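# Pour beans into small cup, return big cup to tray

## Task

Tip the beans out of the big cup into the small cup that sits inside the circle of candlesticks, then set the big cup upright on the tray again. When done, the small cup must still be inside the circle and every candlestick must be upright where it started.

## Robot and tools

Robot: two arms, left_arm and right_arm, each ending in a four-digit hand (index, middle, ring, thumb). right_arm has a right hand; left_arm has its mirror-image left hand. A camera stand is fixed to the floor behind the arms.

Frames. Scene frame: origin at table-top height, halfway between the nominal arm bases, +z up, +x out over the table, left_arm toward +y. Image left/right does not match arm names. Real bases: left_arm at (-0.036, +0.226, 0) m, quat_wxyz (+1.000, 0, 0, -0.028); right_arm at (-0.042, -0.296, 0) m, quat_wxyz (+1.000, 0, 0, -0.018). Each arm reports its hand pose, velocities, target and wrist-camera pose in its own base frame; fixed cameras and the table use the scene frame. Reported hand position and orientation may be off by a few centimetres, worse at long reach.

Hand point axes (right hand): +z runs along straight fingers toward the tips; +x runs across the palm away from the thumb; +y points out of the palm face (palm surface at y = -0.062). On the left hand +x points toward the thumb instead. A rigid mast near the wrist on the palm side (x +0.05 to +0.10, z -0.16 to -0.11, out to y = +0.06 m; x sign flipped on the left hand) can collide with objects. Fingertips carry 0.03 m rubber caps.

execute_actions(actions, cameras). actions is a list of actions; each action is a table of 1 to 15 rows, one per 1/30 s step; a short table repeats its final row to fill 15 steps. Every row is one flat list of 48 numbers, all in [-1, 1], covering both arms even if one is idle: left dx, dy, dz, rx, ry, rz; left 16 hand numbers; left current_limit; left speed; then the same 24 for the right arm. dx..rz are an offset, not a pose: a displacement of the hand point from the Hand target that held when that action began, expressed in that target's own axes. Every row in an action counts from the same start, not from the row before, and a repeated offset keeps moving further. Scale: 1.0 equals 0.6 m for dx, dy, dz and 180 degrees for the rotation vector rx, ry, rz. Each step the commanded orientation is clipped to within 40 degrees of the measured one. The hand often stops short of the target; an all-zero action requests it again, and any remaining gap should be sent as an extra offset. To stop pressing into something, command the target back beyond where the hand point is. right_arm's elbow droops under load, so aim higher. A wrist close to the first joint's axis can make the whole arm swing.

Hand numbers, per arm in this exact order: index_mcp, index_abd, index_pip, index_dip, middle_mcp, middle_abd, middle_pip, middle_dip, ring_mcp, ring_abd, ring_pip, ring_dip, thumb_cmc, thumb_axl, thumb_mcp, thumb_ipl. Each is an absolute goal angle scaled between the hinge stops, not an offset. Brackets: degrees at +1 and -1, then the straight value. Moving toward -1: _mcp curls the finger to the palm (-18, +128; +0.75); _abd swings it sideways away from the thumb (-60, +60; +0.00); _pip (-29, +108; +0.58) and _dip (-21, +117; +0.70) bend the outer joints; thumb_cmc brings the thumb in front of the palm (-20, +120; +0.71); thumb_axl rolls the thumb about its own line (-27, +140; +0.68); thumb_mcp (-69, +109; +0.23) and thumb_ipl (-77, +108; +0.17) bend it. A zero is a real goal, so to keep a hand unchanged resend its hand_goal, hand_current_limit and hand_speed. current_limit maps -1..+1 to 0..550 mA (min 11 mA); speed sets motor speed to (speed + 1)/2 of 8.5 rad/s. Starting values: current_limit +0.4, speed -0.6; last values persist.

cameras: list of names (cam_high 504x504, cam_left_wrist 672x504, cam_right_wrist 672x504), ["all"], or []. Default: all images for an empty actions list, none otherwise. An unknown name invalidates the call. An empty actions list also returns the full state.

Results: end_effector_position (m) and end_effector_quat_wxyz per arm; Hand target (the post-clip command that next offsets start from); joint positions, velocities ("within noise" when still) and torques (include gravity; joints 3 and 4 wrap at ±28 N m); per motor hand_goal, hand_measured, hand_current_ma (positive pushes toward -1), hand_state (moving, goal, blocked, overload). A finger grips only while its goal lies past the object's surface. A motor at 495 mA or more for 5 s shuts down for 10 s. MOTOR HOT appears at 85 °C; at 100 °C that arm's joints go limp for 30 to 60 s (OVER-TEMPERATURE FAULT), possibly without warning. Holding loads, long reaches and pushing against the unreachable heat motors.

zoom_image(camera, region): enlarges [x0, y0, x1, y1] pixels (origin top-left, max 504 by 504) from that camera's latest image. read_manual(section) returns only URDF licence texts. finished_scene(scene) ends the current scene irreversibly; pass the current scene number.

Avoid: dropping or releasing moving objects, spilling items off the table, knocking candlesticks or the small cup out of the ring, hard hits on fixed or heavy objects, arms pressing on each other, and a hand closing on the other hand's fingers.

Each tool is called as name([rows], argument=value, ...), one row to a line, values as JSON.

## Session

execute_actions(actions=[])

Scene clock: 0.00 s.
left_arm: end_effector_position=(+0.8828, -0.2487, +0.3411) hand_goal=(+0.754, +0.000, +0.576, +0.696, +0.754, +0.000, +0.576, +0.696, +0.754, +0.000, +0.576, +0.696, +0.714, +0.678, +0.226, +0.168) hand_measured=(+0.754, +0.000, +0.576, +0.696, +0.754, +0.000, +0.576, +0.696, +0.754, +0.000, +0.576, +0.696, +0.714, +0.678, +0.226, +0.168) hand_current_ma=(+0, +0, +0, +0, +0, +0, +0, +0, +0, +0, +0, +0, +0, +0, +0, +0) hand_state=(goal, goal, goal, goal, goal, goal, goal, goal, goal, goal, goal, goal, goal, goal, goal, goal) hand_current_limit=0.40 hand_speed=-0.60 end_effector_quat_wxyz=(+0.343, +0.650, +0.610, +0.295) | right_arm: end_effector_position=(+0.2587, -0.2347, +0.2381) hand_goal=(+0.754, +0.000, +0.576, +0.696, +0.754, +0.000, +0.576, +0.696, +0.754, +0.000, +0.576, +0.696, +0.714, +0.678, +0.226, +0.168) hand_measured=(+0.754, +0.000, +0.576, +0.696, +0.754, +0.000, +0.576, +0.696, +0.754, +0.000, +0.576, +0.696, +0.714, +0.678, +0.226, +0.168) hand_current_ma=(+0, +0, +0, +0, +0, +0, +0, +0, +0, +0, +0, +0, +0, +0, +0, +0) hand_state=(goal, goal, goal, goal, goal, goal, goal, goal, goal, goal, goal, goal, goal, goal, goal, goal) hand_current_limit=0.40 hand_speed=-0.60 end_effector_quat_wxyz=(+0.225, +0.914, -0.334, +0.042)
Joint positions: left_arm=[-0.352 2.188 2.242 -0.701 -0.197 -0.19] | right_arm=[-0.321 1.285 1.093 -1.3 0.456 1.931]
Joint velocities: within noise
Joint torques (N m): no reading
Heat: left arm: hottest shoulder 29 °C; right arm: hottest wrist pitch 29 °C.
Hand target: left_arm +0.8872, -0.2503, +0.3416; +0.347, +0.649, +0.609, +0.296 | right_arm +0.2652, -0.2369, +0.2458; +0.224, +0.913, -0.336, +0.054

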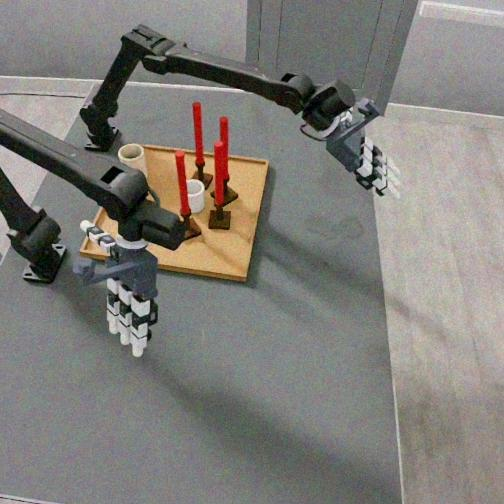

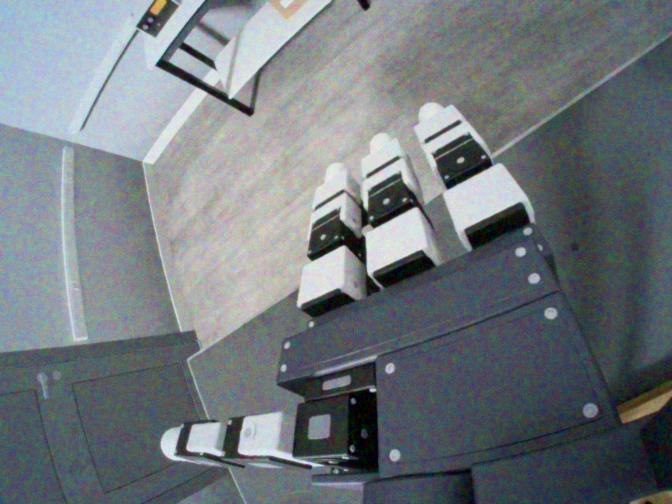

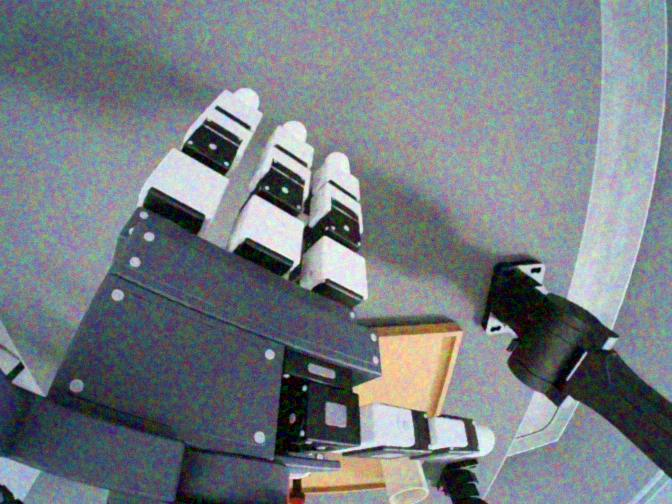

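zoom_image(camera="cam_high", region=[60, 80, 310, 300])

zoom_image(camera="cam_right_wrist", region=[260, 300, 560, 504])

Scaled by 2.016 from the camera's 504x504 image, which has a finer 720x720 frame.

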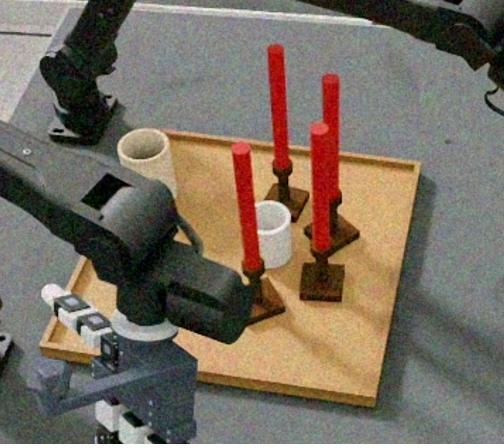

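Scaled by 1.680 from the camera's 672x504 image, which has a finer 960x720 frame.

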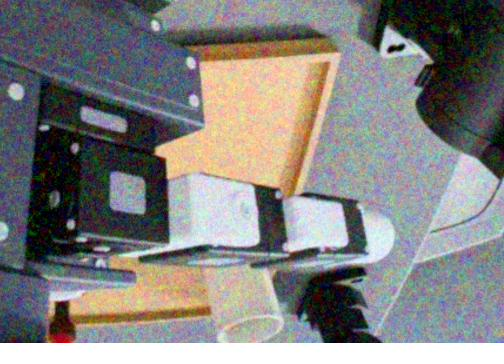

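zoom_image(camera="cam_high", region=[290, 60, 440, 210])

zoom_image(camera="cam_high", region=[10, 210, 180, 380])

zoom_image(camera="cam_high", region=[60, 100, 180, 220])

Scaled by 3.360 from the camera's 504x504 image, which has a finer 720x720 frame.

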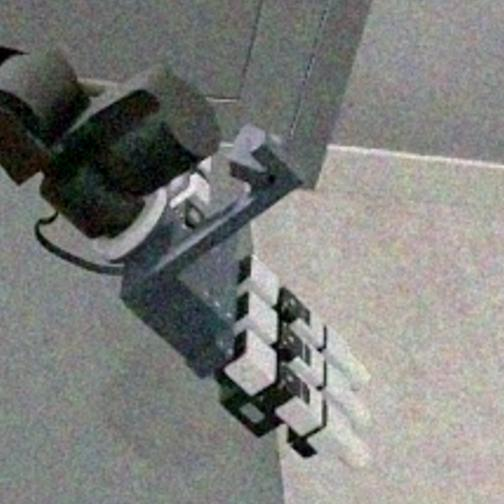

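Scaled by 2.965 from the camera's 504x504 image, which has a finer 720x720 frame.

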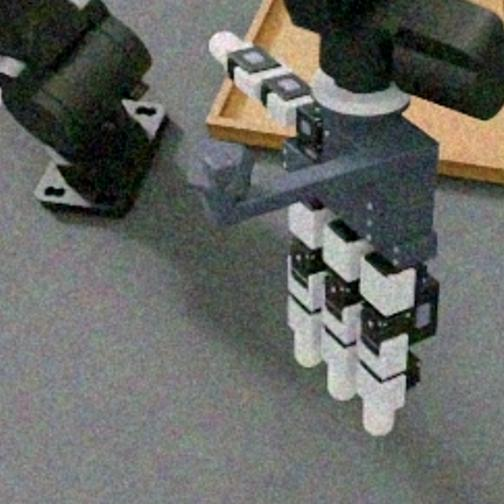

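Scaled by 4.200 from the camera's 504x504 image, which has a finer 720x720 frame.

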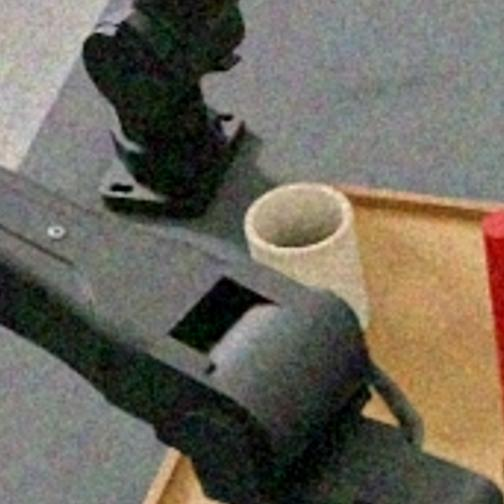

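execute_actions([
  [[0,0,0,0,0,0,0.754,0,0.576,0.696,0.754,0,0.576,0.696,0.754,0,0.576,0.696,0.714,0.678,0.226,0.168,0.4,-0.6, 0.15,0.116,-0.003,0,0,0,0.754,0,0.576,0.696,0.754,0,0.576,0.696,0.754,0,0.576,0.696,0.714,0.678,0.226,0.168,0.4,-0.6]],
  [[0,0,0,0,0,0,0.754,0,0.576,0.696,0.754,0,0.576,0.696,0.754,0,0.576,0.696,0.714,0.678,0.226,0.168,0.4,-0.6, 0.15,0.116,-0.003,0,0,0,0.754,0,0.576,0.696,0.754,0,0.576,0.696,0.754,0,0.576,0.696,0.714,0.678,0.226,0.168,0.4,-0.6]],
], cameras=["all"])

Scene clock: 45.87 s.
left_arm: end_effector_position=(+0.8828, -0.2487, +0.3411) hand_goal=(+0.754, +0.000, +0.576, +0.696, +0.754, +0.000, +0.576, +0.696, +0.754, +0.000, +0.576, +0.696, +0.714, +0.678, +0.226, +0.168) hand_measured=(+0.758, +0.000, +0.576, +0.696, +0.758, +0.000, +0.576, +0.696, +0.758, +0.000, +0.576, +0.696, +0.720, +0.678, +0.226, +0.168) hand_current_ma=(+14, +0, +2, +0, +11, +0, +2, +0, +13, +0, +2, +0, +15, -2, -1, -1) hand_state=(goal, goal, goal, goal, goal, goal, goal, goal, goal, goal, goal, goal, goal, goal, goal, goal) hand_current_limit=0.40 hand_speed=-0.60 end_effector_quat_wxyz=(+0.343, +0.650, +0.610, +0.295) | right_arm: end_effector_position=(+0.3007, -0.4261, +0.3272) hand_goal=(+0.754, +0.000, +0.576, +0.696, +0.754, +0.000, +0.576, +0.696, +0.754, +0.000, +0.576, +0.696, +0.714, +0.678, +0.226, +0.168) hand_measured=(+0.756, +0.000, +0.576, +0.696, +0.756, +0.000, +0.576, +0.696, +0.758, +0.000, +0.576, +0.696, +0.716, +0.678, +0.224, +0.168) hand_current_ma=(+1, +0, +0, +0, +1, +0, +0, +0, +1, +0, +0, +0, +1, +0, -1, +0) hand_state=(goal, goal, goal, goal, goal, goal, goal, goal, goal, goal, goal, goal, goal, goal, goal, goal) hand_current_limit=0.40 hand_speed=-0.60 end_effector_quat_wxyz=(+0.221, +0.914, -0.339, +0.038)
Joint positions: left_arm=[-0.352 2.188 2.242 -0.701 -0.197 -0.19] | right_arm=[-0.672 1.587 1.641 -1.4 0.396 1.563]
Joint torques (N m): left_arm=[0.62 -19.96 14.6 1.58 -0.2 0.06] | right_arm=[-0.15 -11.4 15.01 0.01 0.47 -0.17]
Heat: left arm: hottest elbow 36 °C; right arm: hottest elbow 30 °C.
Hand target: left_arm +0.8872, -0.2503, +0.3416; +0.347, +0.649, +0.609, +0.296 | right_arm +0.3150, -0.4351, +0.3456; +0.224, +0.913, -0.336, +0.054
Off the commanded pose: left_arm 0.005 m, 1 deg | right_arm 0.025 m, 2 deg.

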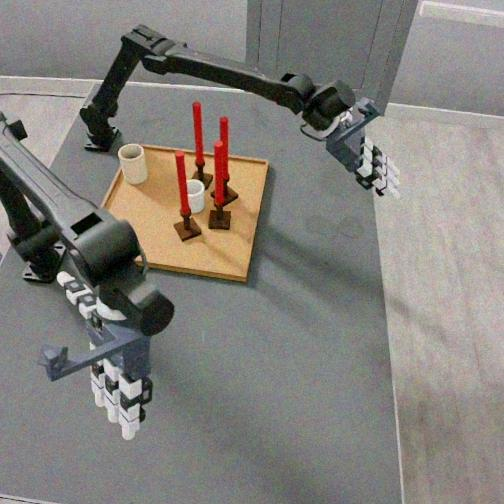

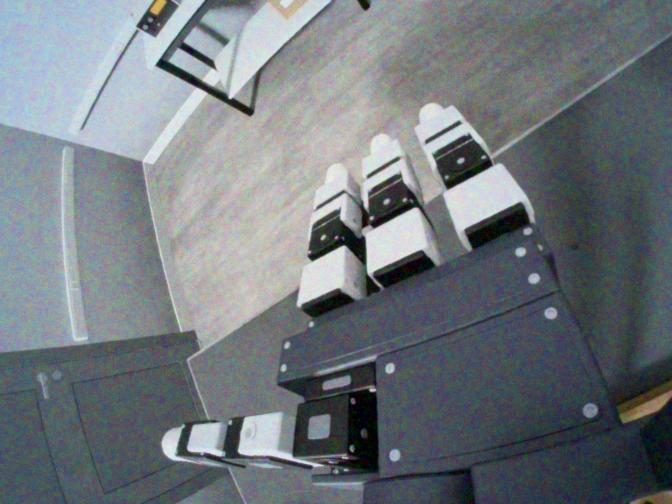

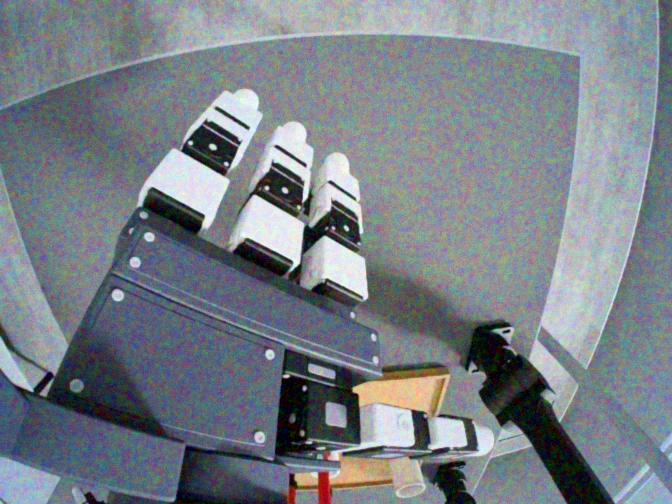

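zoom_image(camera="cam_high", region=[90, 90, 280, 290])

zoom_image(camera="cam_high", region=[100, 125, 170, 195])

zoom_image(camera="cam_high", region=[160, 95, 250, 245])

Scaled by 2.520 from the camera's 504x504 image, which has a finer 720x720 frame.

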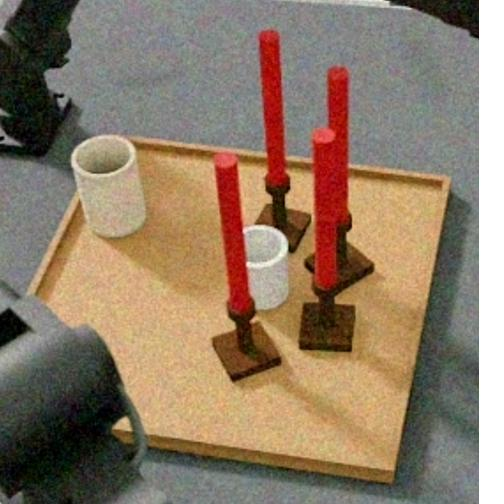

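Scaled by 7.200 from the camera's 504x504 image, which has a finer 720x720 frame.

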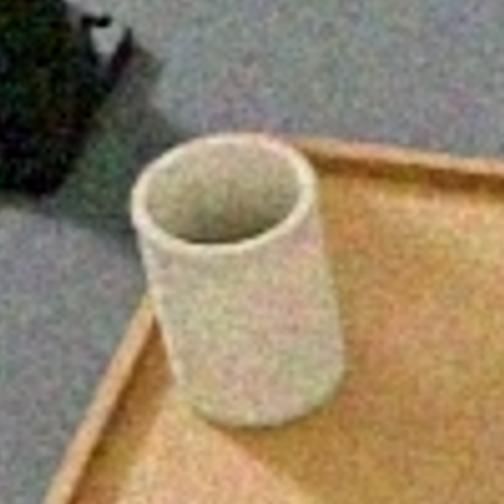

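Scaled by 3.360 from the camera's 504x504 image, which has a finer 720x720 frame.

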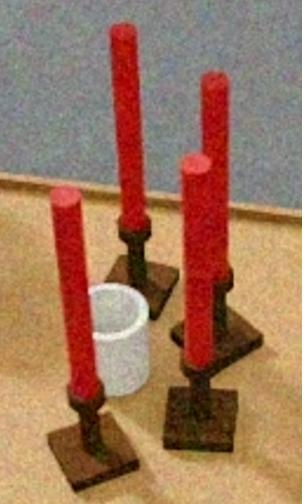

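execute_actions([
  [[0,0,0,0,0,0,0.754,0,0.576,0.696,0.754,0,0.576,0.696,0.754,0,0.576,0.696,0.714,0.678,0.226,0.168,0.4,-0.6, -0.082,-0.057,-0.037,0,0,0,0.754,0,0.576,0.696,0.754,0,0.576,0.696,0.754,0,0.576,0.696,0.0,0.678,0.226,0.168,0.4,-0.6]],
  [[0,0,0,0,0,0,0.754,0,0.576,0.696,0.754,0,0.576,0.696,0.754,0,0.576,0.696,0.714,0.678,0.226,0.168,0.4,-0.6, -0.082,-0.057,-0.037,0,0.111,0,0.754,0,0.576,0.696,0.754,0,0.576,0.696,0.754,0,0.576,0.696,-0.57,0.678,0.226,0.168,0.4,-0.6]],
  [[0,0,0,0,0,0,0.754,0,0.576,0.696,0.754,0,0.576,0.696,0.754,0,0.576,0.696,0.714,0.678,0.226,0.168,0.4,-0.6, -0.082,-0.057,0,0,0.111,0,0.754,0,0.576,0.696,0.754,0,0.576,0.696,0.754,0,0.576,0.696,-0.57,0.678,0.226,0.168,0.4,-0.6]],
  [[0,0,0,0,0,0,0.754,0,0.576,0.696,0.754,0,0.576,0.696,0.754,0,0.576,0.696,0.714,0.678,0.226,0.168,0.4,-0.6, 0,0,0,0,0.111,0,0.754,0,0.576,0.696,0.754,0,0.576,0.696,0.754,0,0.576,0.696,-0.57,0.678,0.226,0.168,0.4,-0.6]],
], cameras=["cam_high","cam_right_wrist"])

Scene clock: 76.43 s.
left_arm: end_effector_position=(+0.8828, -0.2487, +0.3411) hand_goal=(+0.754, +0.000, +0.576, +0.696, +0.754, +0.000, +0.576, +0.696, +0.754, +0.000, +0.576, +0.696, +0.714, +0.678, +0.226, +0.168) hand_measured=(+0.758, +0.000, +0.576, +0.696, +0.758, +0.000, +0.576, +0.696, +0.758, +0.000, +0.576, +0.696, +0.720, +0.678, +0.226, +0.168) hand_current_ma=(+14, +0, +2, +0, +11, +0, +2, +0, +13, +0, +2, +0, +15, -2, -1, -1) hand_state=(goal, goal, goal, goal, goal, goal, goal, goal, goal, goal, goal, goal, goal, goal, goal, goal) hand_current_limit=0.40 hand_speed=-0.60 end_effector_quat_wxyz=(+0.343, +0.650, +0.610, +0.295) | right_arm: end_effector_position=(+0.2736, -0.2663, +0.2997) hand_goal=(+0.754, +0.000, +0.576, +0.696, +0.754, +0.000, +0.576, +0.696, +0.754, +0.000, +0.576, +0.696, -0.570, +0.678, +0.226, +0.168) hand_measured=(+0.756, +0.002, +0.576, +0.696, +0.756, +0.002, +0.576, +0.696, +0.756, +0.002, +0.576, +0.696, -0.564, +0.678, +0.224, +0.168) hand_current_ma=(+0, +0, +0, +0, +0, +0, +0, +0, +0, +0, +0, +0, +3, +0, -1, +0) hand_state=(goal, goal, goal, goal, goal, goal, goal, goal, goal, goal, goal, goal, goal, goal, goal, goal) hand_current_limit=0.40 hand_speed=-0.60 end_effector_quat_wxyz=(+0.358, +0.767, -0.181, +0.502)
Joint positions: left_arm=[-0.352 2.188 2.242 -0.701 -0.197 -0.19] | right_arm=[-0.338 0.773 0.529 -0.033 0.496 1.318]
Joint torques (N m): left_arm=[0.26 -19.84 14.63 1.62 -0.2 0.07] | right_arm=[-1.03 -2.43 9.47 2.44 0.09 -0.21]
Heat: left arm: hottest elbow 38 °C; right arm: hottest elbow 37 °C.
Hand target: left_arm +0.8872, -0.2503, +0.3416; +0.347, +0.649, +0.609, +0.296 | right_arm +0.2707, -0.2684, +0.2961; +0.362, +0.764, -0.179, +0.503
Off the commanded pose: left_arm 0.005 m, 1 deg | right_arm 0.005 m, 1 deg.
Images, in order (width x height): cam_high 504x504, cam_right_wrist 672x504.

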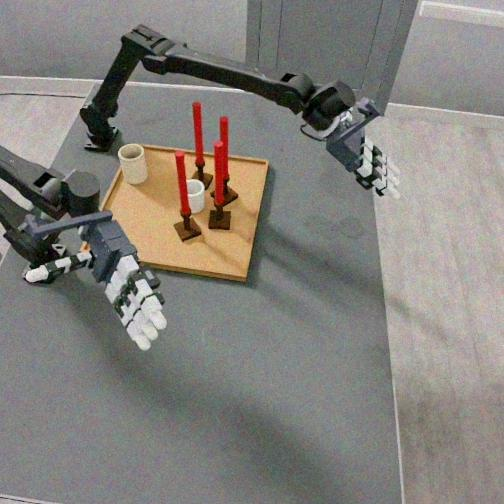

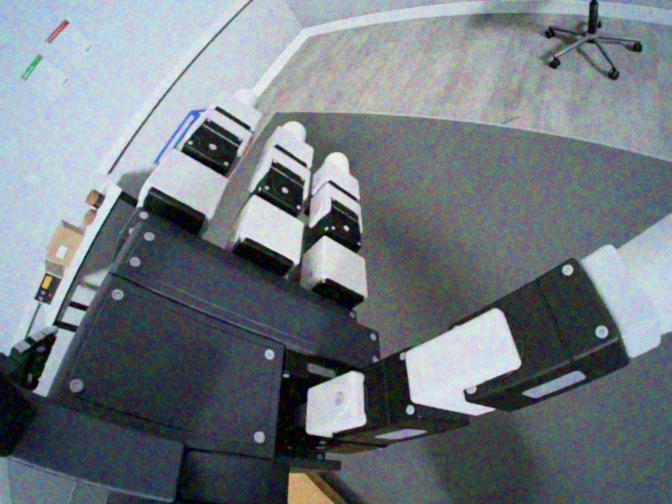

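execute_actions([
  [[0.267,-0.007,-0.025,-0.0019,0.0448,-0.0327,0.754,0,0.576,0.696,0.754,0,0.576,0.696,0.754,0,0.576,0.696,0.714,0.678,0.226,0.168,0.4,-0.6, 0.051,0.026,-0.060,0,0,0,0.754,0,0.576,0.696,0.754,0,0.576,0.696,0.754,0,0.576,0.696,-0.57,0.678,0.226,0.168,0.4,-0.6]],
  [[0.258,-0.0155,-0.037,-0.0019,0.0448,-0.0327,0.754,0,0.576,0.696,0.754,0,0.576,0.696,0.754,0,0.576,0.696,0.714,0.678,0.226,0.168,0.4,-0.6, 0.051,0.026,-0.060,0,0,0,0.754,0,0.576,0.696,0.754,0,0.576,0.696,0.754,0,0.576,0.696,-0.57,0.678,0.226,0.168,0.4,-0.6]],
  [[0.247,-0.0265,-0.051,-0.0019,0.0448,-0.0327,0.754,0,0.576,0.696,0.754,0,0.576,0.696,0.754,0,0.576,0.696,0.714,0.678,0.226,0.168,0.4,-0.6, 0.051,0.026,-0.060,0,0,0,0.754,0,0.576,0.696,0.754,0,0.576,0.696,0.754,0,0.576,0.696,-0.57,0.678,0.226,0.168,0.4,-0.6]],
  [[0.232,-0.028,-0.052,-0.0019,0.0448,-0.0327,0.754,0,0.576,0.696,0.754,0,0.576,0.696,0.754,0,0.576,0.696,0.714,0.678,0.226,0.168,0.4,-0.6, 0,0,0,0,0,0,0.754,0,0.576,0.696,0.754,0,0.576,0.696,0.754,0,0.576,0.696,-0.57,0.678,0.226,0.168,0.4,-0.6]],
  [[0.218,-0.029,-0.053,-0.0019,0.0448,-0.0327,0.754,0,0.576,0.696,0.754,0,0.576,0.696,0.754,0,0.576,0.696,0.714,0.678,0.226,0.168,0.4,-0.6, 0,0,0,0,0,0,0.754,0,0.576,0.696,0.754,0,0.576,0.696,0.754,0,0.576,0.696,-0.57,0.678,0.226,0.168,0.4,-0.6]],
  [[0.203,-0.021,-0.040,-0.0019,0.0448,-0.0327,0.754,0,0.576,0.696,0.754,0,0.576,0.696,0.754,0,0.576,0.696,0.714,0.678,0.226,0.168,0.4,-0.6, 0,0,0,0,0,0,0.754,0,0.576,0.696,0.754,0,0.576,0.696,0.754,0,0.576,0.696,-0.57,0.678,0.226,0.168,0.4,-0.6]],
  [[0.191,-0.012,-0.028,-0.0019,0.0448,-0.0327,0.754,0,0.576,0.696,0.754,0,0.576,0.696,0.754,0,0.576,0.696,0.714,0.678,0.226,0.168,0.4,-0.6, 0,0,0,0,0,0,0.754,0,0.576,0.696,0.754,0,0.576,0.696,0.754,0,0.576,0.696,-0.57,0.678,0.226,0.168,0.4,-0.6]],
  [[0.182,0.007,-0.001,-0.0019,0.0448,-0.0327,0.754,0,0.576,0.696,0.754,0,0.576,0.696,0.754,0,0.576,0.696,0.714,0.678,0.226,0.168,0.4,-0.6, 0,0,0,0,0,0,0.754,0,0.576,0.696,0.754,0,0.576,0.696,0.754,0,0.576,0.696,-0.57,0.678,0.226,0.168,0.4,-0.6]],
], cameras=["cam_high"])

Scene clock: 91.80 s.
left_arm: end_effector_position=(+0.2679, +0.5595, +0.3325) hand_goal=(+0.754, +0.000, +0.576, +0.696, +0.754, +0.000, +0.576, +0.696, +0.754, +0.000, +0.576, +0.696, +0.714, +0.678, +0.226, +0.168) hand_measured=(+0.760, +0.000, +0.576, +0.696, +0.760, +0.000, +0.576, +0.696, +0.760, +0.000, +0.576, +0.696, +0.720, +0.678, +0.224, +0.168) hand_current_ma=(+20, +0, +2, +0, +16, +0, +2, +0, +19, +0, +2, +0, +19, -2, -5, -1) hand_state=(goal, goal, goal, goal, goal, goal, goal, goal, goal, goal, goal, goal, goal, goal, goal, goal) hand_current_limit=0.40 hand_speed=-0.60 end_effector_quat_wxyz=(+0.069, +0.107, +0.888, +0.441) | right_arm: end_effector_position=(+0.2097, -0.2142, +0.3903) hand_goal=(+0.754, +0.000, +0.576, +0.696, +0.754, +0.000, +0.576, +0.696, +0.754, +0.000, +0.576, +0.696, -0.570, +0.678, +0.226, +0.168) hand_measured=(+0.756, +0.002, +0.576, +0.696, +0.756, +0.002, +0.576, +0.696, +0.756, +0.002, +0.576, +0.696, -0.564, +0.678, +0.224, +0.168) hand_current_ma=(+0, +0, +0, +0, +0, +0, +0, +0, +0, +0, +0, +0, +3, +0, -1, +0) hand_state=(goal, goal, goal, goal, goal, goal, goal, goal, goal, goal, goal, goal, goal, goal, goal, goal) hand_current_limit=0.40 hand_speed=-0.60 end_effector_quat_wxyz=(+0.367, +0.778, -0.171, +0.481)
Joint positions: left_arm=[0.994 1.376 1.111 -0.403 -0.24 -0.22] | right_arm=[-0.162 0.506 0.701 -0.547 0.677 1.361]
Joint torques (N m): left_arm=[-0.03 -10.05 12.33 1.92 -0.13 -0.03] | right_arm=[0.38 1.08 15.83 1.17 0.44 -0.02]
Heat: left arm: hottest elbow 38 °C; right arm: hottest elbow 35 °C.
Hand target: left_arm +0.2718, +0.5586, +0.3353; +0.076, +0.105, +0.886, +0.446 | right_arm +0.2114, -0.2123, +0.4211; +0.362, +0.764, -0.179, +0.503
Off the commanded pose: left_arm 0.005 m, 1 deg | right_arm 0.031 m, 3 deg.
Images, in order (width x height): cam_high 504x504.

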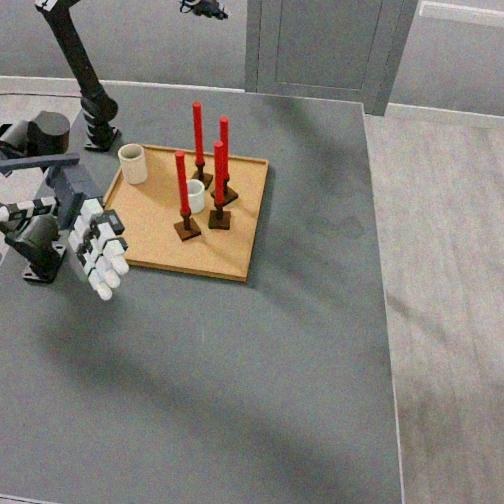

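execute_actions([
  [[0,0,0,0,0,0,0.754,0,0.576,0.696,0.754,0,0.576,0.696,0.754,0,0.576,0.696,0.714,0.678,0.226,0.168,0.4,-0.6, 0.03,0,0,0,0.0765,0.1232,0.754,0,0.576,0.696,0.754,0,0.576,0.696,0.754,0,0.576,0.696,-0.57,0.678,0.226,0.168,0.4,-0.6]],
  [[0,0,0,0,0,0,0.754,0,0.576,0.696,0.754,0,0.576,0.696,0.754,0,0.576,0.696,0.714,0.678,0.226,0.168,0.4,-0.6, 0.03,-0.141,-0.073,0.1003,0,0,0.754,0,0.576,0.696,0.754,0,0.576,0.696,0.754,0,0.576,0.696,-0.57,0.678,0.226,0.168,0.4,-0.6]],
  [[0,0,0,0,0,0,0.754,0,0.576,0.696,0.754,0,0.576,0.696,0.754,0,0.576,0.696,0.714,0.678,0.226,0.168,0.4,-0.6, 0,-0.131,-0.0545,0.1003,0,0,0.754,0,0.576,0.696,0.754,0,0.576,0.696,0.754,0,0.576,0.696,-0.57,0.678,0.226,0.168,0.4,-0.6]],
  [[0,0,0,0,0,0,0.754,0,0.576,0.696,0.754,0,0.576,0.696,0.754,0,0.576,0.696,0.714,0.678,0.226,0.168,0.4,-0.6, 0,-0.131,-0.021,0.1003,0,0,0.754,0,0.576,0.696,0.754,0,0.576,0.696,0.754,0,0.576,0.696,-0.57,0.678,0.226,0.168,0.4,-0.6]],
], cameras=["cam_high"])

Scene clock: 97.97 s.
left_arm: end_effector_position=(+0.2679, +0.5595, +0.3325) hand_goal=(+0.754, +0.000, +0.576, +0.696, +0.754, +0.000, +0.576, +0.696, +0.754, +0.000, +0.576, +0.696, +0.714, +0.678, +0.226, +0.168) hand_measured=(+0.760, +0.000, +0.576, +0.696, +0.760, +0.000, +0.576, +0.696, +0.760, +0.000, +0.576, +0.696, +0.720, +0.678, +0.224, +0.168) hand_current_ma=(+20, +0, +2, +0, +16, +0, +2, +0, +19, +0, +2, +0, +19, -2, -5, -1) hand_state=(goal, goal, goal, goal, goal, goal, goal, goal, goal, goal, goal, goal, goal, goal, goal, goal) hand_current_limit=0.40 hand_speed=-0.60 end_effector_quat_wxyz=(+0.069, +0.107, +0.888, +0.441) | right_arm: end_effector_position=(+0.2620, +0.0427, +0.4240) hand_goal=(+0.754, +0.000, +0.576, +0.696, +0.754, +0.000, +0.576, +0.696, +0.754, +0.000, +0.576, +0.696, -0.570, +0.678, +0.226, +0.168) hand_measured=(+0.754, +0.002, +0.576, +0.696, +0.754, +0.002, +0.576, +0.696, +0.754, +0.002, +0.576, +0.696, -0.562, +0.678, +0.224, +0.168) hand_current_ma=(+0, +1, +0, +0, +0, +0, +0, +0, +0, +0, +0, +0, +3, +0, +0, +0) hand_state=(goal, goal, goal, goal, goal, goal, goal, goal, goal, goal, goal, goal, goal, goal, goal, goal) hand_current_limit=0.40 hand_speed=-0.60 end_effector_quat_wxyz=(-0.029, +0.719, +0.065, +0.691)
Joint positions: left_arm=[0.994 1.376 1.111 -0.403 -0.24 -0.22] | right_arm=[0.927 0.381 0.701 -0.382 0.795 1.567]
Joint torques (N m): left_arm=[0.09 -10.23 12.29 1.95 -0.13 -0.03] | right_arm=[0.21 3.08 15.36 1.8 0.15 -0.07]
Heat: left arm: hottest elbow 37 °C; right arm: hottest elbow 35 °C.
Hand target: left_arm +0.2718, +0.5586, +0.3353; +0.076, +0.105, +0.886, +0.446 | right_arm +0.2598, +0.0437, +0.4553; -0.049, +0.705, +0.049, +0.705
Off the commanded pose: left_arm 0.005 m, 1 deg | right_arm 0.031 m, 4 deg.
Images, in order (width x height): cam_high 504x504.

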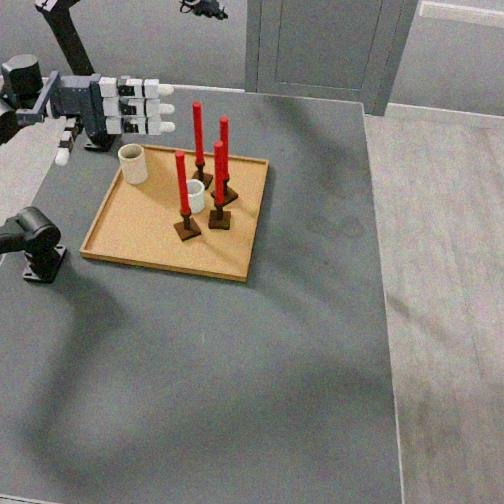

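execute_actions([
  [[0,0,0,0,0,0,0.754,0,0.576,0.696,0.754,0,0.576,0.696,0.754,0,0.576,0.696,0.714,0.678,0.226,0.168,0.4,-0.6, 0,-0.1465,0.026,0.1003,0,0,0.754,0,0.576,0.696,0.754,0,0.576,0.696,0.754,0,0.576,0.696,-0.57,0.678,0.226,0.168,0.4,-0.6]],
  [[0,0,0,0,0,0,0.754,0,0.576,0.696,0.754,0,0.576,0.696,0.754,0,0.576,0.696,0.714,0.678,0.226,0.168,0.4,-0.6, 0,-0.188,0.103,0.1003,0,0,0.754,0,0.576,0.696,0.754,0,0.576,0.696,0.754,0,0.576,0.696,-0.57,0.678,0.226,0.168,0.4,-0.6]],
  [[0,0,0,0,0,0,0.754,0,0.576,0.696,0.754,0,0.576,0.696,0.754,0,0.576,0.696,0.714,0.678,0.226,0.168,0.4,-0.6, 0,-0.222,0.071,0.1003,0,0,0.754,0,0.576,0.696,0.754,0,0.576,0.696,0.754,0,0.576,0.696,-0.57,0.678,0.226,0.168,0.4,-0.6]],
], cameras=["cam_high","cam_right_wrist"])

Scene clock: 106.20 s.
left_arm: end_effector_position=(+0.2679, +0.5595, +0.3325) hand_goal=(+0.754, +0.000, +0.576, +0.696, +0.754, +0.000, +0.576, +0.696, +0.754, +0.000, +0.576, +0.696, +0.714, +0.678, +0.226, +0.168) hand_measured=(+0.760, +0.000, +0.576, +0.696, +0.760, +0.000, +0.576, +0.696, +0.760, +0.000, +0.576, +0.696, +0.720, +0.678, +0.224, +0.168) hand_current_ma=(+20, +0, +2, +0, +16, +0, +2, +0, +19, +0, +2, +0, +19, -2, -5, -1) hand_state=(goal, goal, goal, goal, goal, goal, goal, goal, goal, goal, goal, goal, goal, goal, goal, goal) hand_current_limit=0.40 hand_speed=-0.60 end_effector_quat_wxyz=(+0.069, +0.107, +0.888, +0.441) | right_arm: end_effector_position=(+0.2014, +0.3800, +0.4093) hand_goal=(+0.754, +0.000, +0.576, +0.696, +0.754, +0.000, +0.576, +0.696, +0.754, +0.000, +0.576, +0.696, -0.570, +0.678, +0.226, +0.168) hand_measured=(+0.756, +0.002, +0.576, +0.696, +0.756, +0.002, +0.576, +0.696, +0.756, +0.002, +0.576, +0.696, -0.562, +0.678, +0.226, +0.168) hand_current_ma=(+0, +1, +0, +0, +0, +0, +0, +0, +0, +0, +0, +0, +3, +0, +0, +0) hand_state=(goal, goal, goal, goal, goal, goal, goal, goal, goal, goal, goal, goal, goal, goal, goal, goal) hand_current_limit=0.40 hand_speed=-0.60 end_effector_quat_wxyz=(-0.342, +0.623, +0.391, +0.585)
Joint positions: left_arm=[0.994 1.376 1.111 -0.403 -0.24 -0.22] | right_arm=[1.402 0.829 0.814 -0.071 0.311 1.567]
Joint torques (N m): left_arm=[-0.15 -10.23 12.36 1.96 -0.15 -0.04] | right_arm=[-1.38 -3.14 16.84 2.55 -0.09 -0.1]
Heat: left arm: hottest elbow 36 °C; right arm: hottest elbow 35 °C.
Hand target: left_arm +0.2718, +0.5586, +0.3353; +0.076, +0.105, +0.886, +0.446 | right_arm +0.2074, +0.3868, +0.4552; -0.364, +0.606, +0.365, +0.606
Off the commanded pose: left_arm 0.005 m, 1 deg | right_arm 0.047 m, 5 deg.
Images, in order (width x height): cam_high 504x504, cam_right_wrist 672x504.

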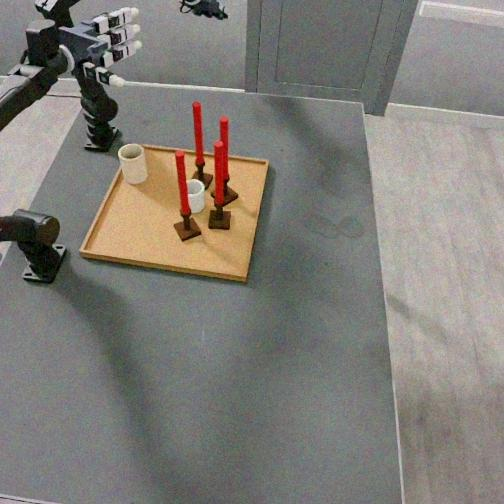

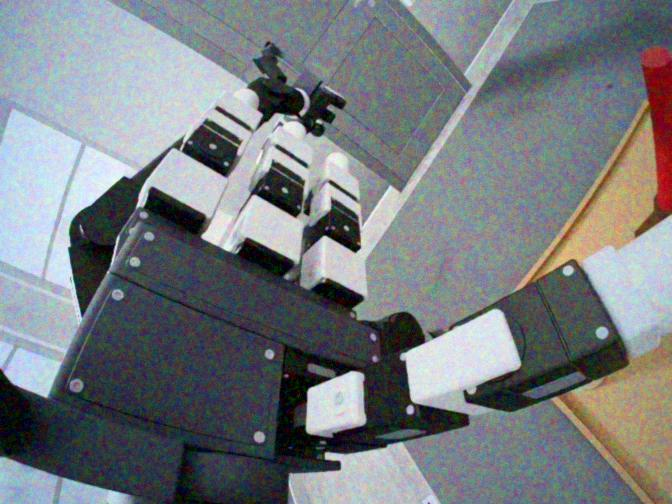

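zoom_image(camera="cam_high", region=[20, 0, 180, 160])

Scaled by 3.150 from the camera's 504x504 image, which has a finer 720x720 frame.

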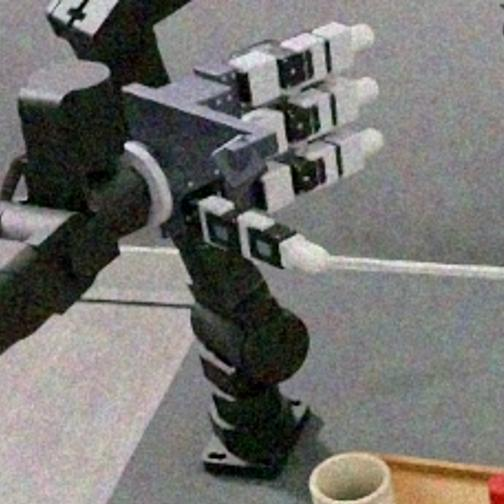

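execute_actions([
  [[0,0,0,0,0,0,0.754,0,0.576,0.696,0.754,0,0.576,0.696,0.754,0,0.576,0.696,0.714,0.678,0.226,0.168,0.4,-0.6, -0.09,0,0,0,0.026,0,0.754,0,0.576,0.696,0.754,0,0.576,0.696,0.754,0,0.576,0.696,-0.57,0.678,0.226,0.168,0.4,-0.6]],
  [[0,0,0,0,0,0,0.754,0,0.576,0.696,0.754,0,0.576,0.696,0.754,0,0.576,0.696,0.714,0.678,0.226,0.168,0.4,-0.6, -0.09,0,0,0,0,0,0.754,0,0.576,0.696,0.754,0,0.576,0.696,0.754,0,0.576,0.696,-0.57,0.678,0.226,0.168,0.4,-0.6]],
], cameras=["cam_high","cam_right_wrist"])

zoom_image(camera="cam_high", region=[40, 30, 200, 190])

Scene clock: 112.53 s.
left_arm: end_effector_position=(+0.2679, +0.5595, +0.3325) hand_goal=(+0.754, +0.000, +0.576, +0.696, +0.754, +0.000, +0.576, +0.696, +0.754, +0.000, +0.576, +0.696, +0.714, +0.678, +0.226, +0.168) hand_measured=(+0.760, +0.000, +0.576, +0.696, +0.760, +0.000, +0.576, +0.696, +0.760, +0.000, +0.576, +0.696, +0.720, +0.678, +0.224, +0.168) hand_current_ma=(+20, +0, +2, +0, +16, +0, +2, +0, +19, +0, +2, +0, +19, -2, -5, -1) hand_state=(goal, goal, goal, goal, goal, goal, goal, goal, goal, goal, goal, goal, goal, goal, goal, goal) hand_current_limit=0.40 hand_speed=-0.60 end_effector_quat_wxyz=(+0.069, +0.107, +0.888, +0.441) | right_arm: end_effector_position=(+0.2056, +0.3917, +0.3496) hand_goal=(+0.754, +0.000, +0.576, +0.696, +0.754, +0.000, +0.576, +0.696, +0.754, +0.000, +0.576, +0.696, -0.570, +0.678, +0.226, +0.168) hand_measured=(+0.756, +0.004, +0.576, +0.696, +0.756, +0.004, +0.576, +0.696, +0.756, +0.004, +0.576, +0.696, -0.562, +0.678, +0.226, +0.168) hand_current_ma=(+0, +1, +0, +0, +0, +1, +0, +0, +0, +1, +0, +0, +4, +0, +0, +0) hand_state=(goal, goal, goal, goal, goal, goal, goal, goal, goal, goal, goal, goal, goal, goal, goal, goal) hand_current_limit=0.40 hand_speed=-0.60 end_effector_quat_wxyz=(-0.383, +0.583, +0.351, +0.625)
Joint positions: left_arm=[0.994 1.376 1.111 -0.403 -0.24 -0.22] | right_arm=[1.394 0.909 0.598 0.39 0.303 1.555]
Joint torques (N m): left_arm=[-0.09 -10.05 12.29 1.95 -0.13 -0.04] | right_arm=[-1.32 -3.66 10.07 2.58 -0.16 -0.23]
Heat: left arm: hottest elbow 36 °C; right arm: hottest elbow 36 °C.
Hand target: left_arm +0.2718, +0.5586, +0.3353; +0.076, +0.105, +0.886, +0.446 | right_arm +0.2095, +0.3907, +0.3473; -0.379, +0.581, +0.349, +0.630
Off the commanded pose: left_arm 0.005 m, 1 deg | right_arm 0.005 m, 1 deg.
Images, in order (width x height): cam_high 504x504, cam_right_wrist 672x504.

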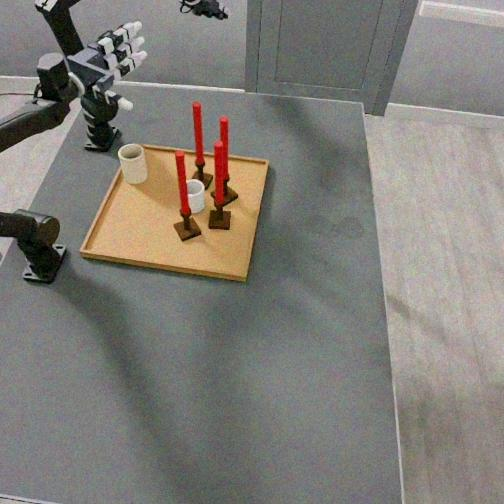

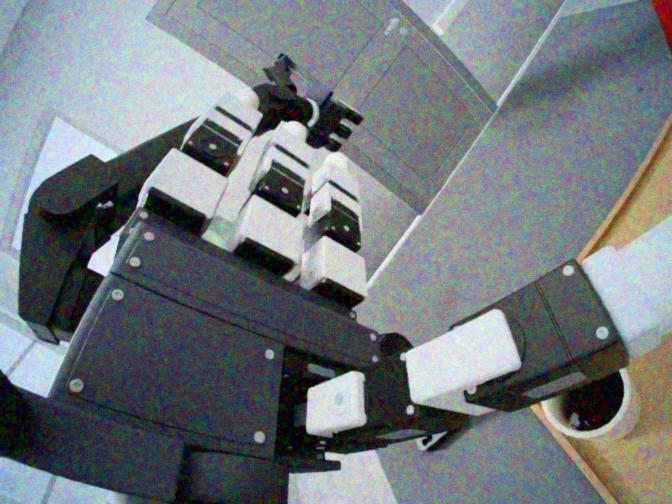

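Scaled by 3.150 from the camera's 504x504 image, which has a finer 720x720 frame.

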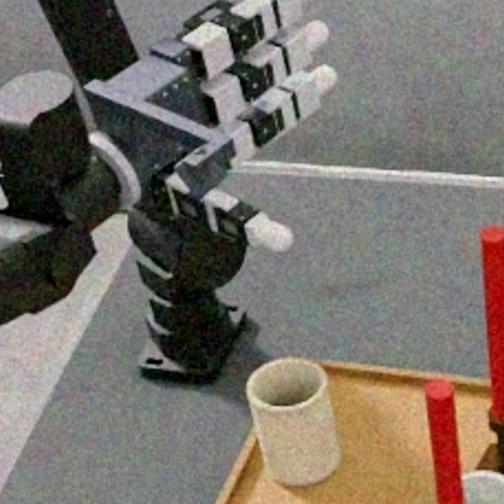

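execute_actions([
  [[0,0,0,0,0,0,0.754,0,0.576,0.696,0.754,0,0.576,0.696,0.754,0,0.576,0.696,0.714,0.678,0.226,0.168,0.4,-0.6, -0.10,0,-0.03,0,0,0,0.754,0,0.576,0.696,0.754,0,0.576,0.696,0.754,0,0.576,0.696,-0.57,0.678,0.226,0.168,0.4,-0.6]],
  [[0,0,0,0,0,0,0.754,0,0.576,0.696,0.754,0,0.576,0.696,0.754,0,0.576,0.696,0.714,0.678,0.226,0.168,0.4,-0.6, -0.10,0,-0.03,0,0,0,0.754,0,0.576,0.696,0.754,0,0.576,0.696,0.754,0,0.576,0.696,-0.57,0.678,0.226,0.168,0.4,-0.6]],
], cameras=["cam_high","cam_right_wrist"])

zoom_image(camera="cam_high", region=[40, 50, 200, 210])

Scene clock: 123.60 s.
left_arm: end_effector_position=(+0.2679, +0.5595, +0.3325) hand_goal=(+0.754, +0.000, +0.576, +0.696, +0.754, +0.000, +0.576, +0.696, +0.754, +0.000, +0.576, +0.696, +0.714, +0.678, +0.226, +0.168) hand_measured=(+0.760, +0.000, +0.576, +0.696, +0.760, +0.000, +0.576, +0.696, +0.760, +0.000, +0.576, +0.696, +0.720, +0.678, +0.224, +0.168) hand_current_ma=(+20, +0, +2, +0, +16, +0, +2, +0, +19, +0, +2, +0, +19, -2, -5, -1) hand_state=(goal, goal, goal, goal, goal, goal, goal, goal, goal, goal, goal, goal, goal, goal, goal, goal) hand_current_limit=0.40 hand_speed=-0.60 end_effector_quat_wxyz=(+0.069, +0.107, +0.888, +0.441) | right_arm: end_effector_position=(+0.2003, +0.3664, +0.2283) hand_goal=(+0.754, +0.000, +0.576, +0.696, +0.754, +0.000, +0.576, +0.696, +0.754, +0.000, +0.576, +0.696, -0.570, +0.678, +0.226, +0.168) hand_measured=(+0.756, +0.004, +0.576, +0.696, +0.756, +0.004, +0.576, +0.696, +0.756, +0.004, +0.576, +0.696, -0.562, +0.678, +0.226, +0.168) hand_current_ma=(+0, +1, +0, +0, +0, +1, +0, +0, +0, +1, +0, +0, +4, +0, +0, +0) hand_state=(goal, goal, goal, goal, goal, goal, goal, goal, goal, goal, goal, goal, goal, goal, goal, goal) hand_current_limit=0.40 hand_speed=-0.60 end_effector_quat_wxyz=(-0.380, +0.584, +0.345, +0.629)
Joint positions: left_arm=[0.994 1.376 1.111 -0.403 -0.24 -0.22] | right_arm=[1.405 1.095 0.322 0.858 0.327 1.553]
Joint torques (N m): left_arm=[0.09 -10.23 12.33 1.94 -0.13 -0.02] | right_arm=[0.26 -3.08 8.06 2.56 0.06 -0.25]
Heat: left arm: hottest elbow 35 °C; right arm: hottest elbow 36 °C.
Hand target: left_arm +0.2718, +0.5586, +0.3353; +0.076, +0.105, +0.886, +0.446 | right_arm +0.1973, +0.3677, +0.2249; -0.379, +0.581, +0.349, +0.630
Off the commanded pose: left_arm 0.005 m, 1 deg | right_arm 0.005 m, 1 deg.
Images, in order (width x height): cam_high 504x504, cam_right_wrist 672x504.

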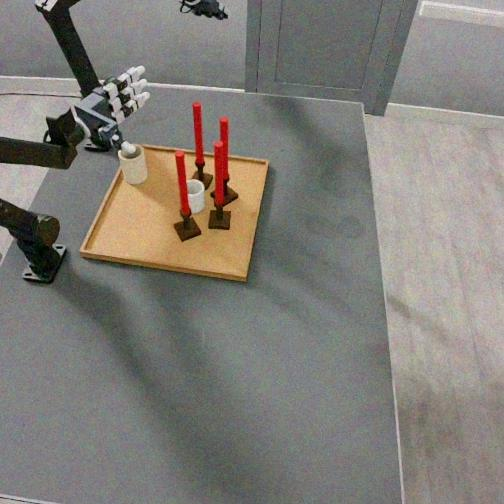

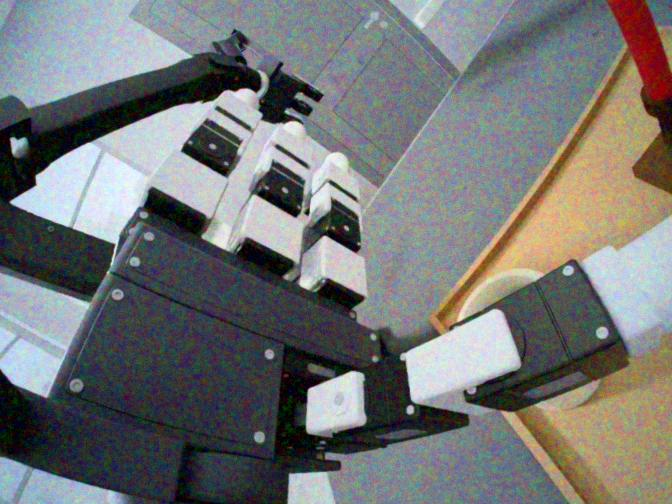

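Scaled by 3.150 from the camera's 504x504 image, which has a finer 720x720 frame.

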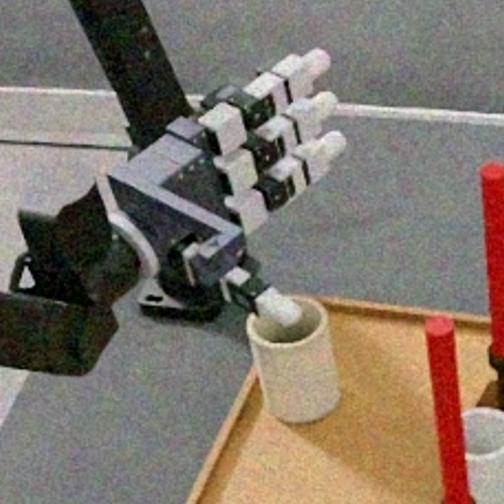

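execute_actions([
  [[0,0,0,0,0,0,0.754,0,0.576,0.696,0.754,0,0.576,0.696,0.754,0,0.576,0.696,0.714,0.678,0.226,0.168,0.4,-0.6, -0.02,0,-0.045,0,0,0,0.754,0,0.576,0.696,0.754,0,0.576,0.696,0.754,0,0.576,0.696,-0.57,0.678,0.226,0.168,0.4,-0.6]],
  [[0,0,0,0,0,0,0.754,0,0.576,0.696,0.754,0,0.576,0.696,0.754,0,0.576,0.696,0.714,0.678,0.226,0.168,0.4,-0.6, -0.06,0,0,0,0,0,0.754,0,0.576,0.696,0.754,0,0.576,0.696,0.754,0,0.576,0.696,-0.57,0.678,0.226,0.168,0.4,-0.6]],
], cameras=["cam_high","cam_right_wrist"])

zoom_image(camera="cam_high", region=[60, 70, 190, 200])

zoom_image(camera="cam_right_wrist", region=[272, 180, 672, 480])

Scene clock: 128.00 s.
left_arm: end_effector_position=(+0.2679, +0.5595, +0.3325) hand_goal=(+0.754, +0.000, +0.576, +0.696, +0.754, +0.000, +0.576, +0.696, +0.754, +0.000, +0.576, +0.696, +0.714, +0.678, +0.226, +0.168) hand_measured=(+0.760, +0.000, +0.576, +0.696, +0.760, +0.000, +0.576, +0.696, +0.760, +0.000, +0.576, +0.696, +0.720, +0.678, +0.224, +0.168) hand_current_ma=(+20, +0, +2, +0, +16, +0, +2, +0, +19, +0, +2, +0, +19, -2, -5, -1) hand_state=(goal, goal, goal, goal, goal, goal, goal, goal, goal, goal, goal, goal, goal, goal, goal, goal) hand_current_limit=0.40 hand_speed=-0.60 end_effector_quat_wxyz=(+0.069, +0.107, +0.888, +0.441) | right_arm: end_effector_position=(+0.1887, +0.3484, +0.1786) hand_goal=(+0.754, +0.000, +0.576, +0.696, +0.754, +0.000, +0.576, +0.696, +0.754, +0.000, +0.576, +0.696, -0.570, +0.678, +0.226, +0.168) hand_measured=(+0.756, +0.004, +0.576, +0.696, +0.756, +0.004, +0.576, +0.696, +0.756, +0.004, +0.576, +0.696, -0.562, +0.678, +0.226, +0.168) hand_current_ma=(+0, +1, +0, +0, +0, +1, +0, +0, +0, +1, +0, +0, +4, +0, +0, +0) hand_state=(goal, goal, goal, goal, goal, goal, goal, goal, goal, goal, goal, goal, goal, goal, goal, goal) hand_current_limit=0.40 hand_speed=-0.60 end_effector_quat_wxyz=(-0.381, +0.583, +0.344, +0.630)
Joint positions: left_arm=[0.994 1.376 1.111 -0.403 -0.24 -0.22] | right_arm=[1.441 1.262 0.215 1.136 0.362 1.55]
Joint torques (N m): left_arm=[0.03 -10.23 12.31 1.95 -0.14 -0.02] | right_arm=[0.03 -3.96 5.97 2.52 -0.07 -0.22]
Heat: left arm: hottest elbow 35 °C; right arm: hottest elbow 36 °C.
Hand target: left_arm +0.2718, +0.5586, +0.3353; +0.076, +0.105, +0.886, +0.446 | right_arm +0.1866, +0.3473, +0.1748; -0.379, +0.581, +0.349, +0.630
Off the commanded pose: left_arm 0.005 m, 1 deg | right_arm 0.004 m, 1 deg.
Images, in order (width x height): cam_high 504x504, cam_right_wrist 672x504.

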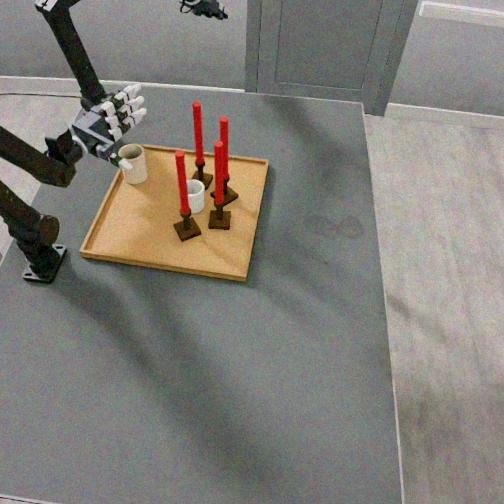

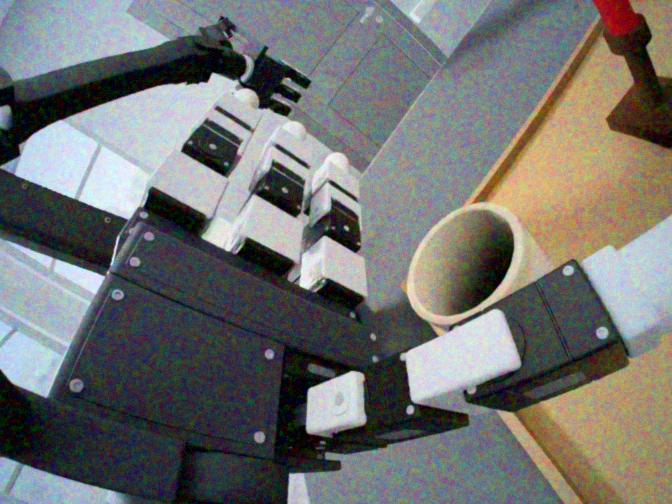

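Scaled by 3.877 from the camera's 504x504 image, which has a finer 720x720 frame.

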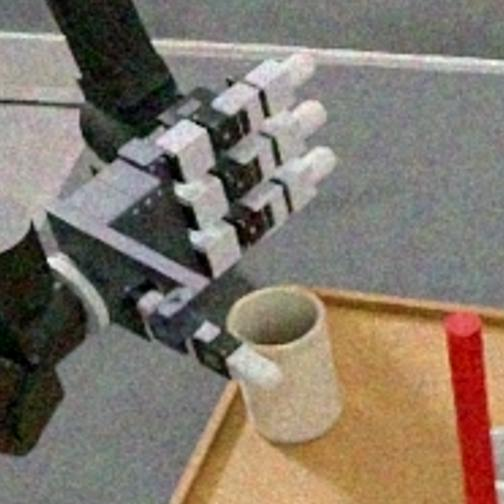

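Scaled by 1.260 from the camera's 672x504 image, which has a finer 960x720 frame.

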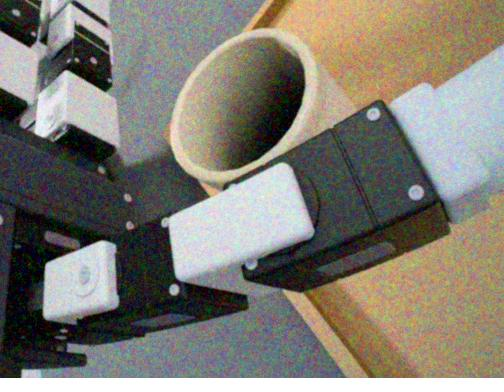

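execute_actions([
  [[0,0,0,0,0,0,0.754,0,0.576,0.696,0.754,0,0.576,0.696,0.754,0,0.576,0.696,0.714,0.678,0.226,0.168,0.4,-0.6, -0.03,-0.022,0,0,0,0,0.754,0,0.576,0.696,0.754,0,0.576,0.696,0.754,0,0.576,0.696,-0.57,0.678,0.226,0.168,0.4,-0.6]],
  [[0,0,0,0,0,0,0.754,0,0.576,0.696,0.754,0,0.576,0.696,0.754,0,0.576,0.696,0.714,0.678,0.226,0.168,0.4,-0.6, -0.05,0,0,0,0,0,0.754,0,0.576,0.696,0.754,0,0.576,0.696,0.754,0,0.576,0.696,-0.57,0.678,0.226,0.168,0.4,-0.6]],
  [[0,0,0,0,0,0,0.754,0,0.576,0.696,0.754,0,0.576,0.696,0.754,0,0.576,0.696,0.714,0.678,0.226,0.168,0.4,-0.6, -0.04,0,0,0,0,0,0.754,0,0.576,0.696,0.754,0,0.576,0.696,0.754,0,0.576,0.696,-0.57,0.678,0.226,0.168,0.4,-0.6]],
], cameras=["cam_high","cam_right_wrist"])

zoom_image(camera="cam_high", region=[60, 90, 190, 220])

Scene clock: 133.00 s.
left_arm: end_effector_position=(+0.2679, +0.5595, +0.3325) hand_goal=(+0.754, +0.000, +0.576, +0.696, +0.754, +0.000, +0.576, +0.696, +0.754, +0.000, +0.576, +0.696, +0.714, +0.678, +0.226, +0.168) hand_measured=(+0.760, +0.000, +0.576, +0.696, +0.760, +0.000, +0.576, +0.696, +0.760, +0.000, +0.576, +0.696, +0.720, +0.678, +0.224, +0.168) hand_current_ma=(+20, +0, +2, +0, +16, +0, +2, +0, +19, +0, +2, +0, +19, -2, -5, -1) hand_state=(goal, goal, goal, goal, goal, goal, goal, goal, goal, goal, goal, goal, goal, goal, goal, goal) hand_current_limit=0.40 hand_speed=-0.60 end_effector_quat_wxyz=(+0.069, +0.107, +0.888, +0.441) | right_arm: end_effector_position=(+0.1783, +0.3572, +0.1027) hand_goal=(+0.754, +0.000, +0.576, +0.696, +0.754, +0.000, +0.576, +0.696, +0.754, +0.000, +0.576, +0.696, -0.570, +0.678, +0.226, +0.168) hand_measured=(+0.756, +0.004, +0.576, +0.696, +0.756, +0.004, +0.576, +0.696, +0.756, +0.004, +0.576, +0.696, -0.562, +0.678, +0.226, +0.168) hand_current_ma=(+0, +1, +0, +0, +0, +1, +0, +0, +0, +1, +0, +0, +4, +0, +0, +0) hand_state=(goal, goal, goal, goal, goal, goal, goal, goal, goal, goal, goal, goal, goal, goal, goal, goal) hand_current_limit=0.40 hand_speed=-0.60 end_effector_quat_wxyz=(-0.371, +0.592, +0.355, +0.622)
Joint positions: left_arm=[0.994 1.376 1.111 -0.403 -0.24 -0.22] | right_arm=[1.487 1.723 0.215 1.559 0.408 1.547]
Joint torques (N m): left_arm=[-0.03 -10.17 12.33 1.89 -0.13 -0.03] | right_arm=[-0.26 -6.53 3.04 2.51 -0.09 -0.1]
Heat: left arm: hottest elbow 35 °C; right arm: hottest elbow 35 °C.
Hand target: left_arm +0.2718, +0.5586, +0.3353; +0.076, +0.105, +0.886, +0.446 | right_arm +0.1776, +0.3587, +0.1031; -0.379, +0.581, +0.349, +0.630
Off the commanded pose: left_arm 0.005 m, 1 deg | right_arm 0.002 m, 2 deg.
joint sent to its limit (right arm) — joint 4 (wrist pitch), upper limit. The joint targets still meet the commanded pose.
Images, in order (width x height): cam_high 504x504, cam_right_wrist 672x504.

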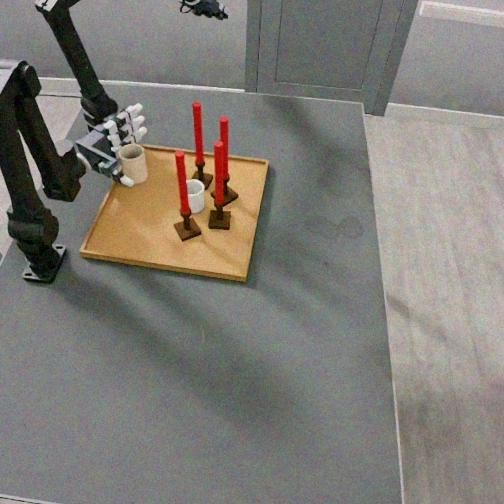

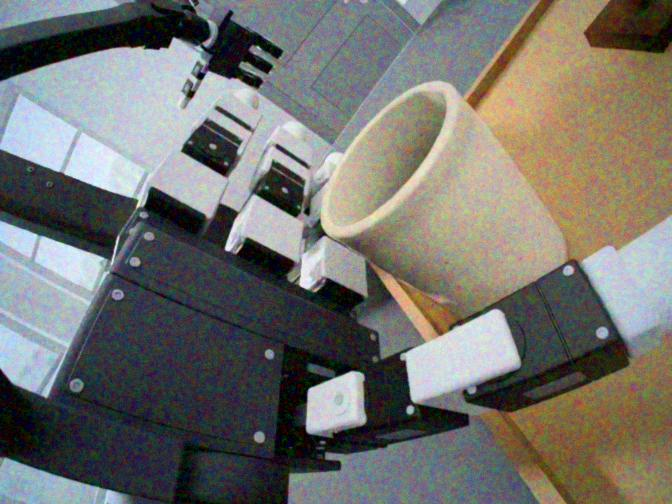

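Scaled by 3.877 from the camera's 504x504 image, which has a finer 720x720 frame.

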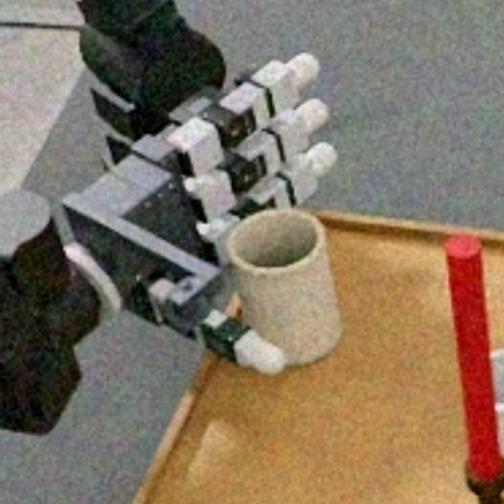

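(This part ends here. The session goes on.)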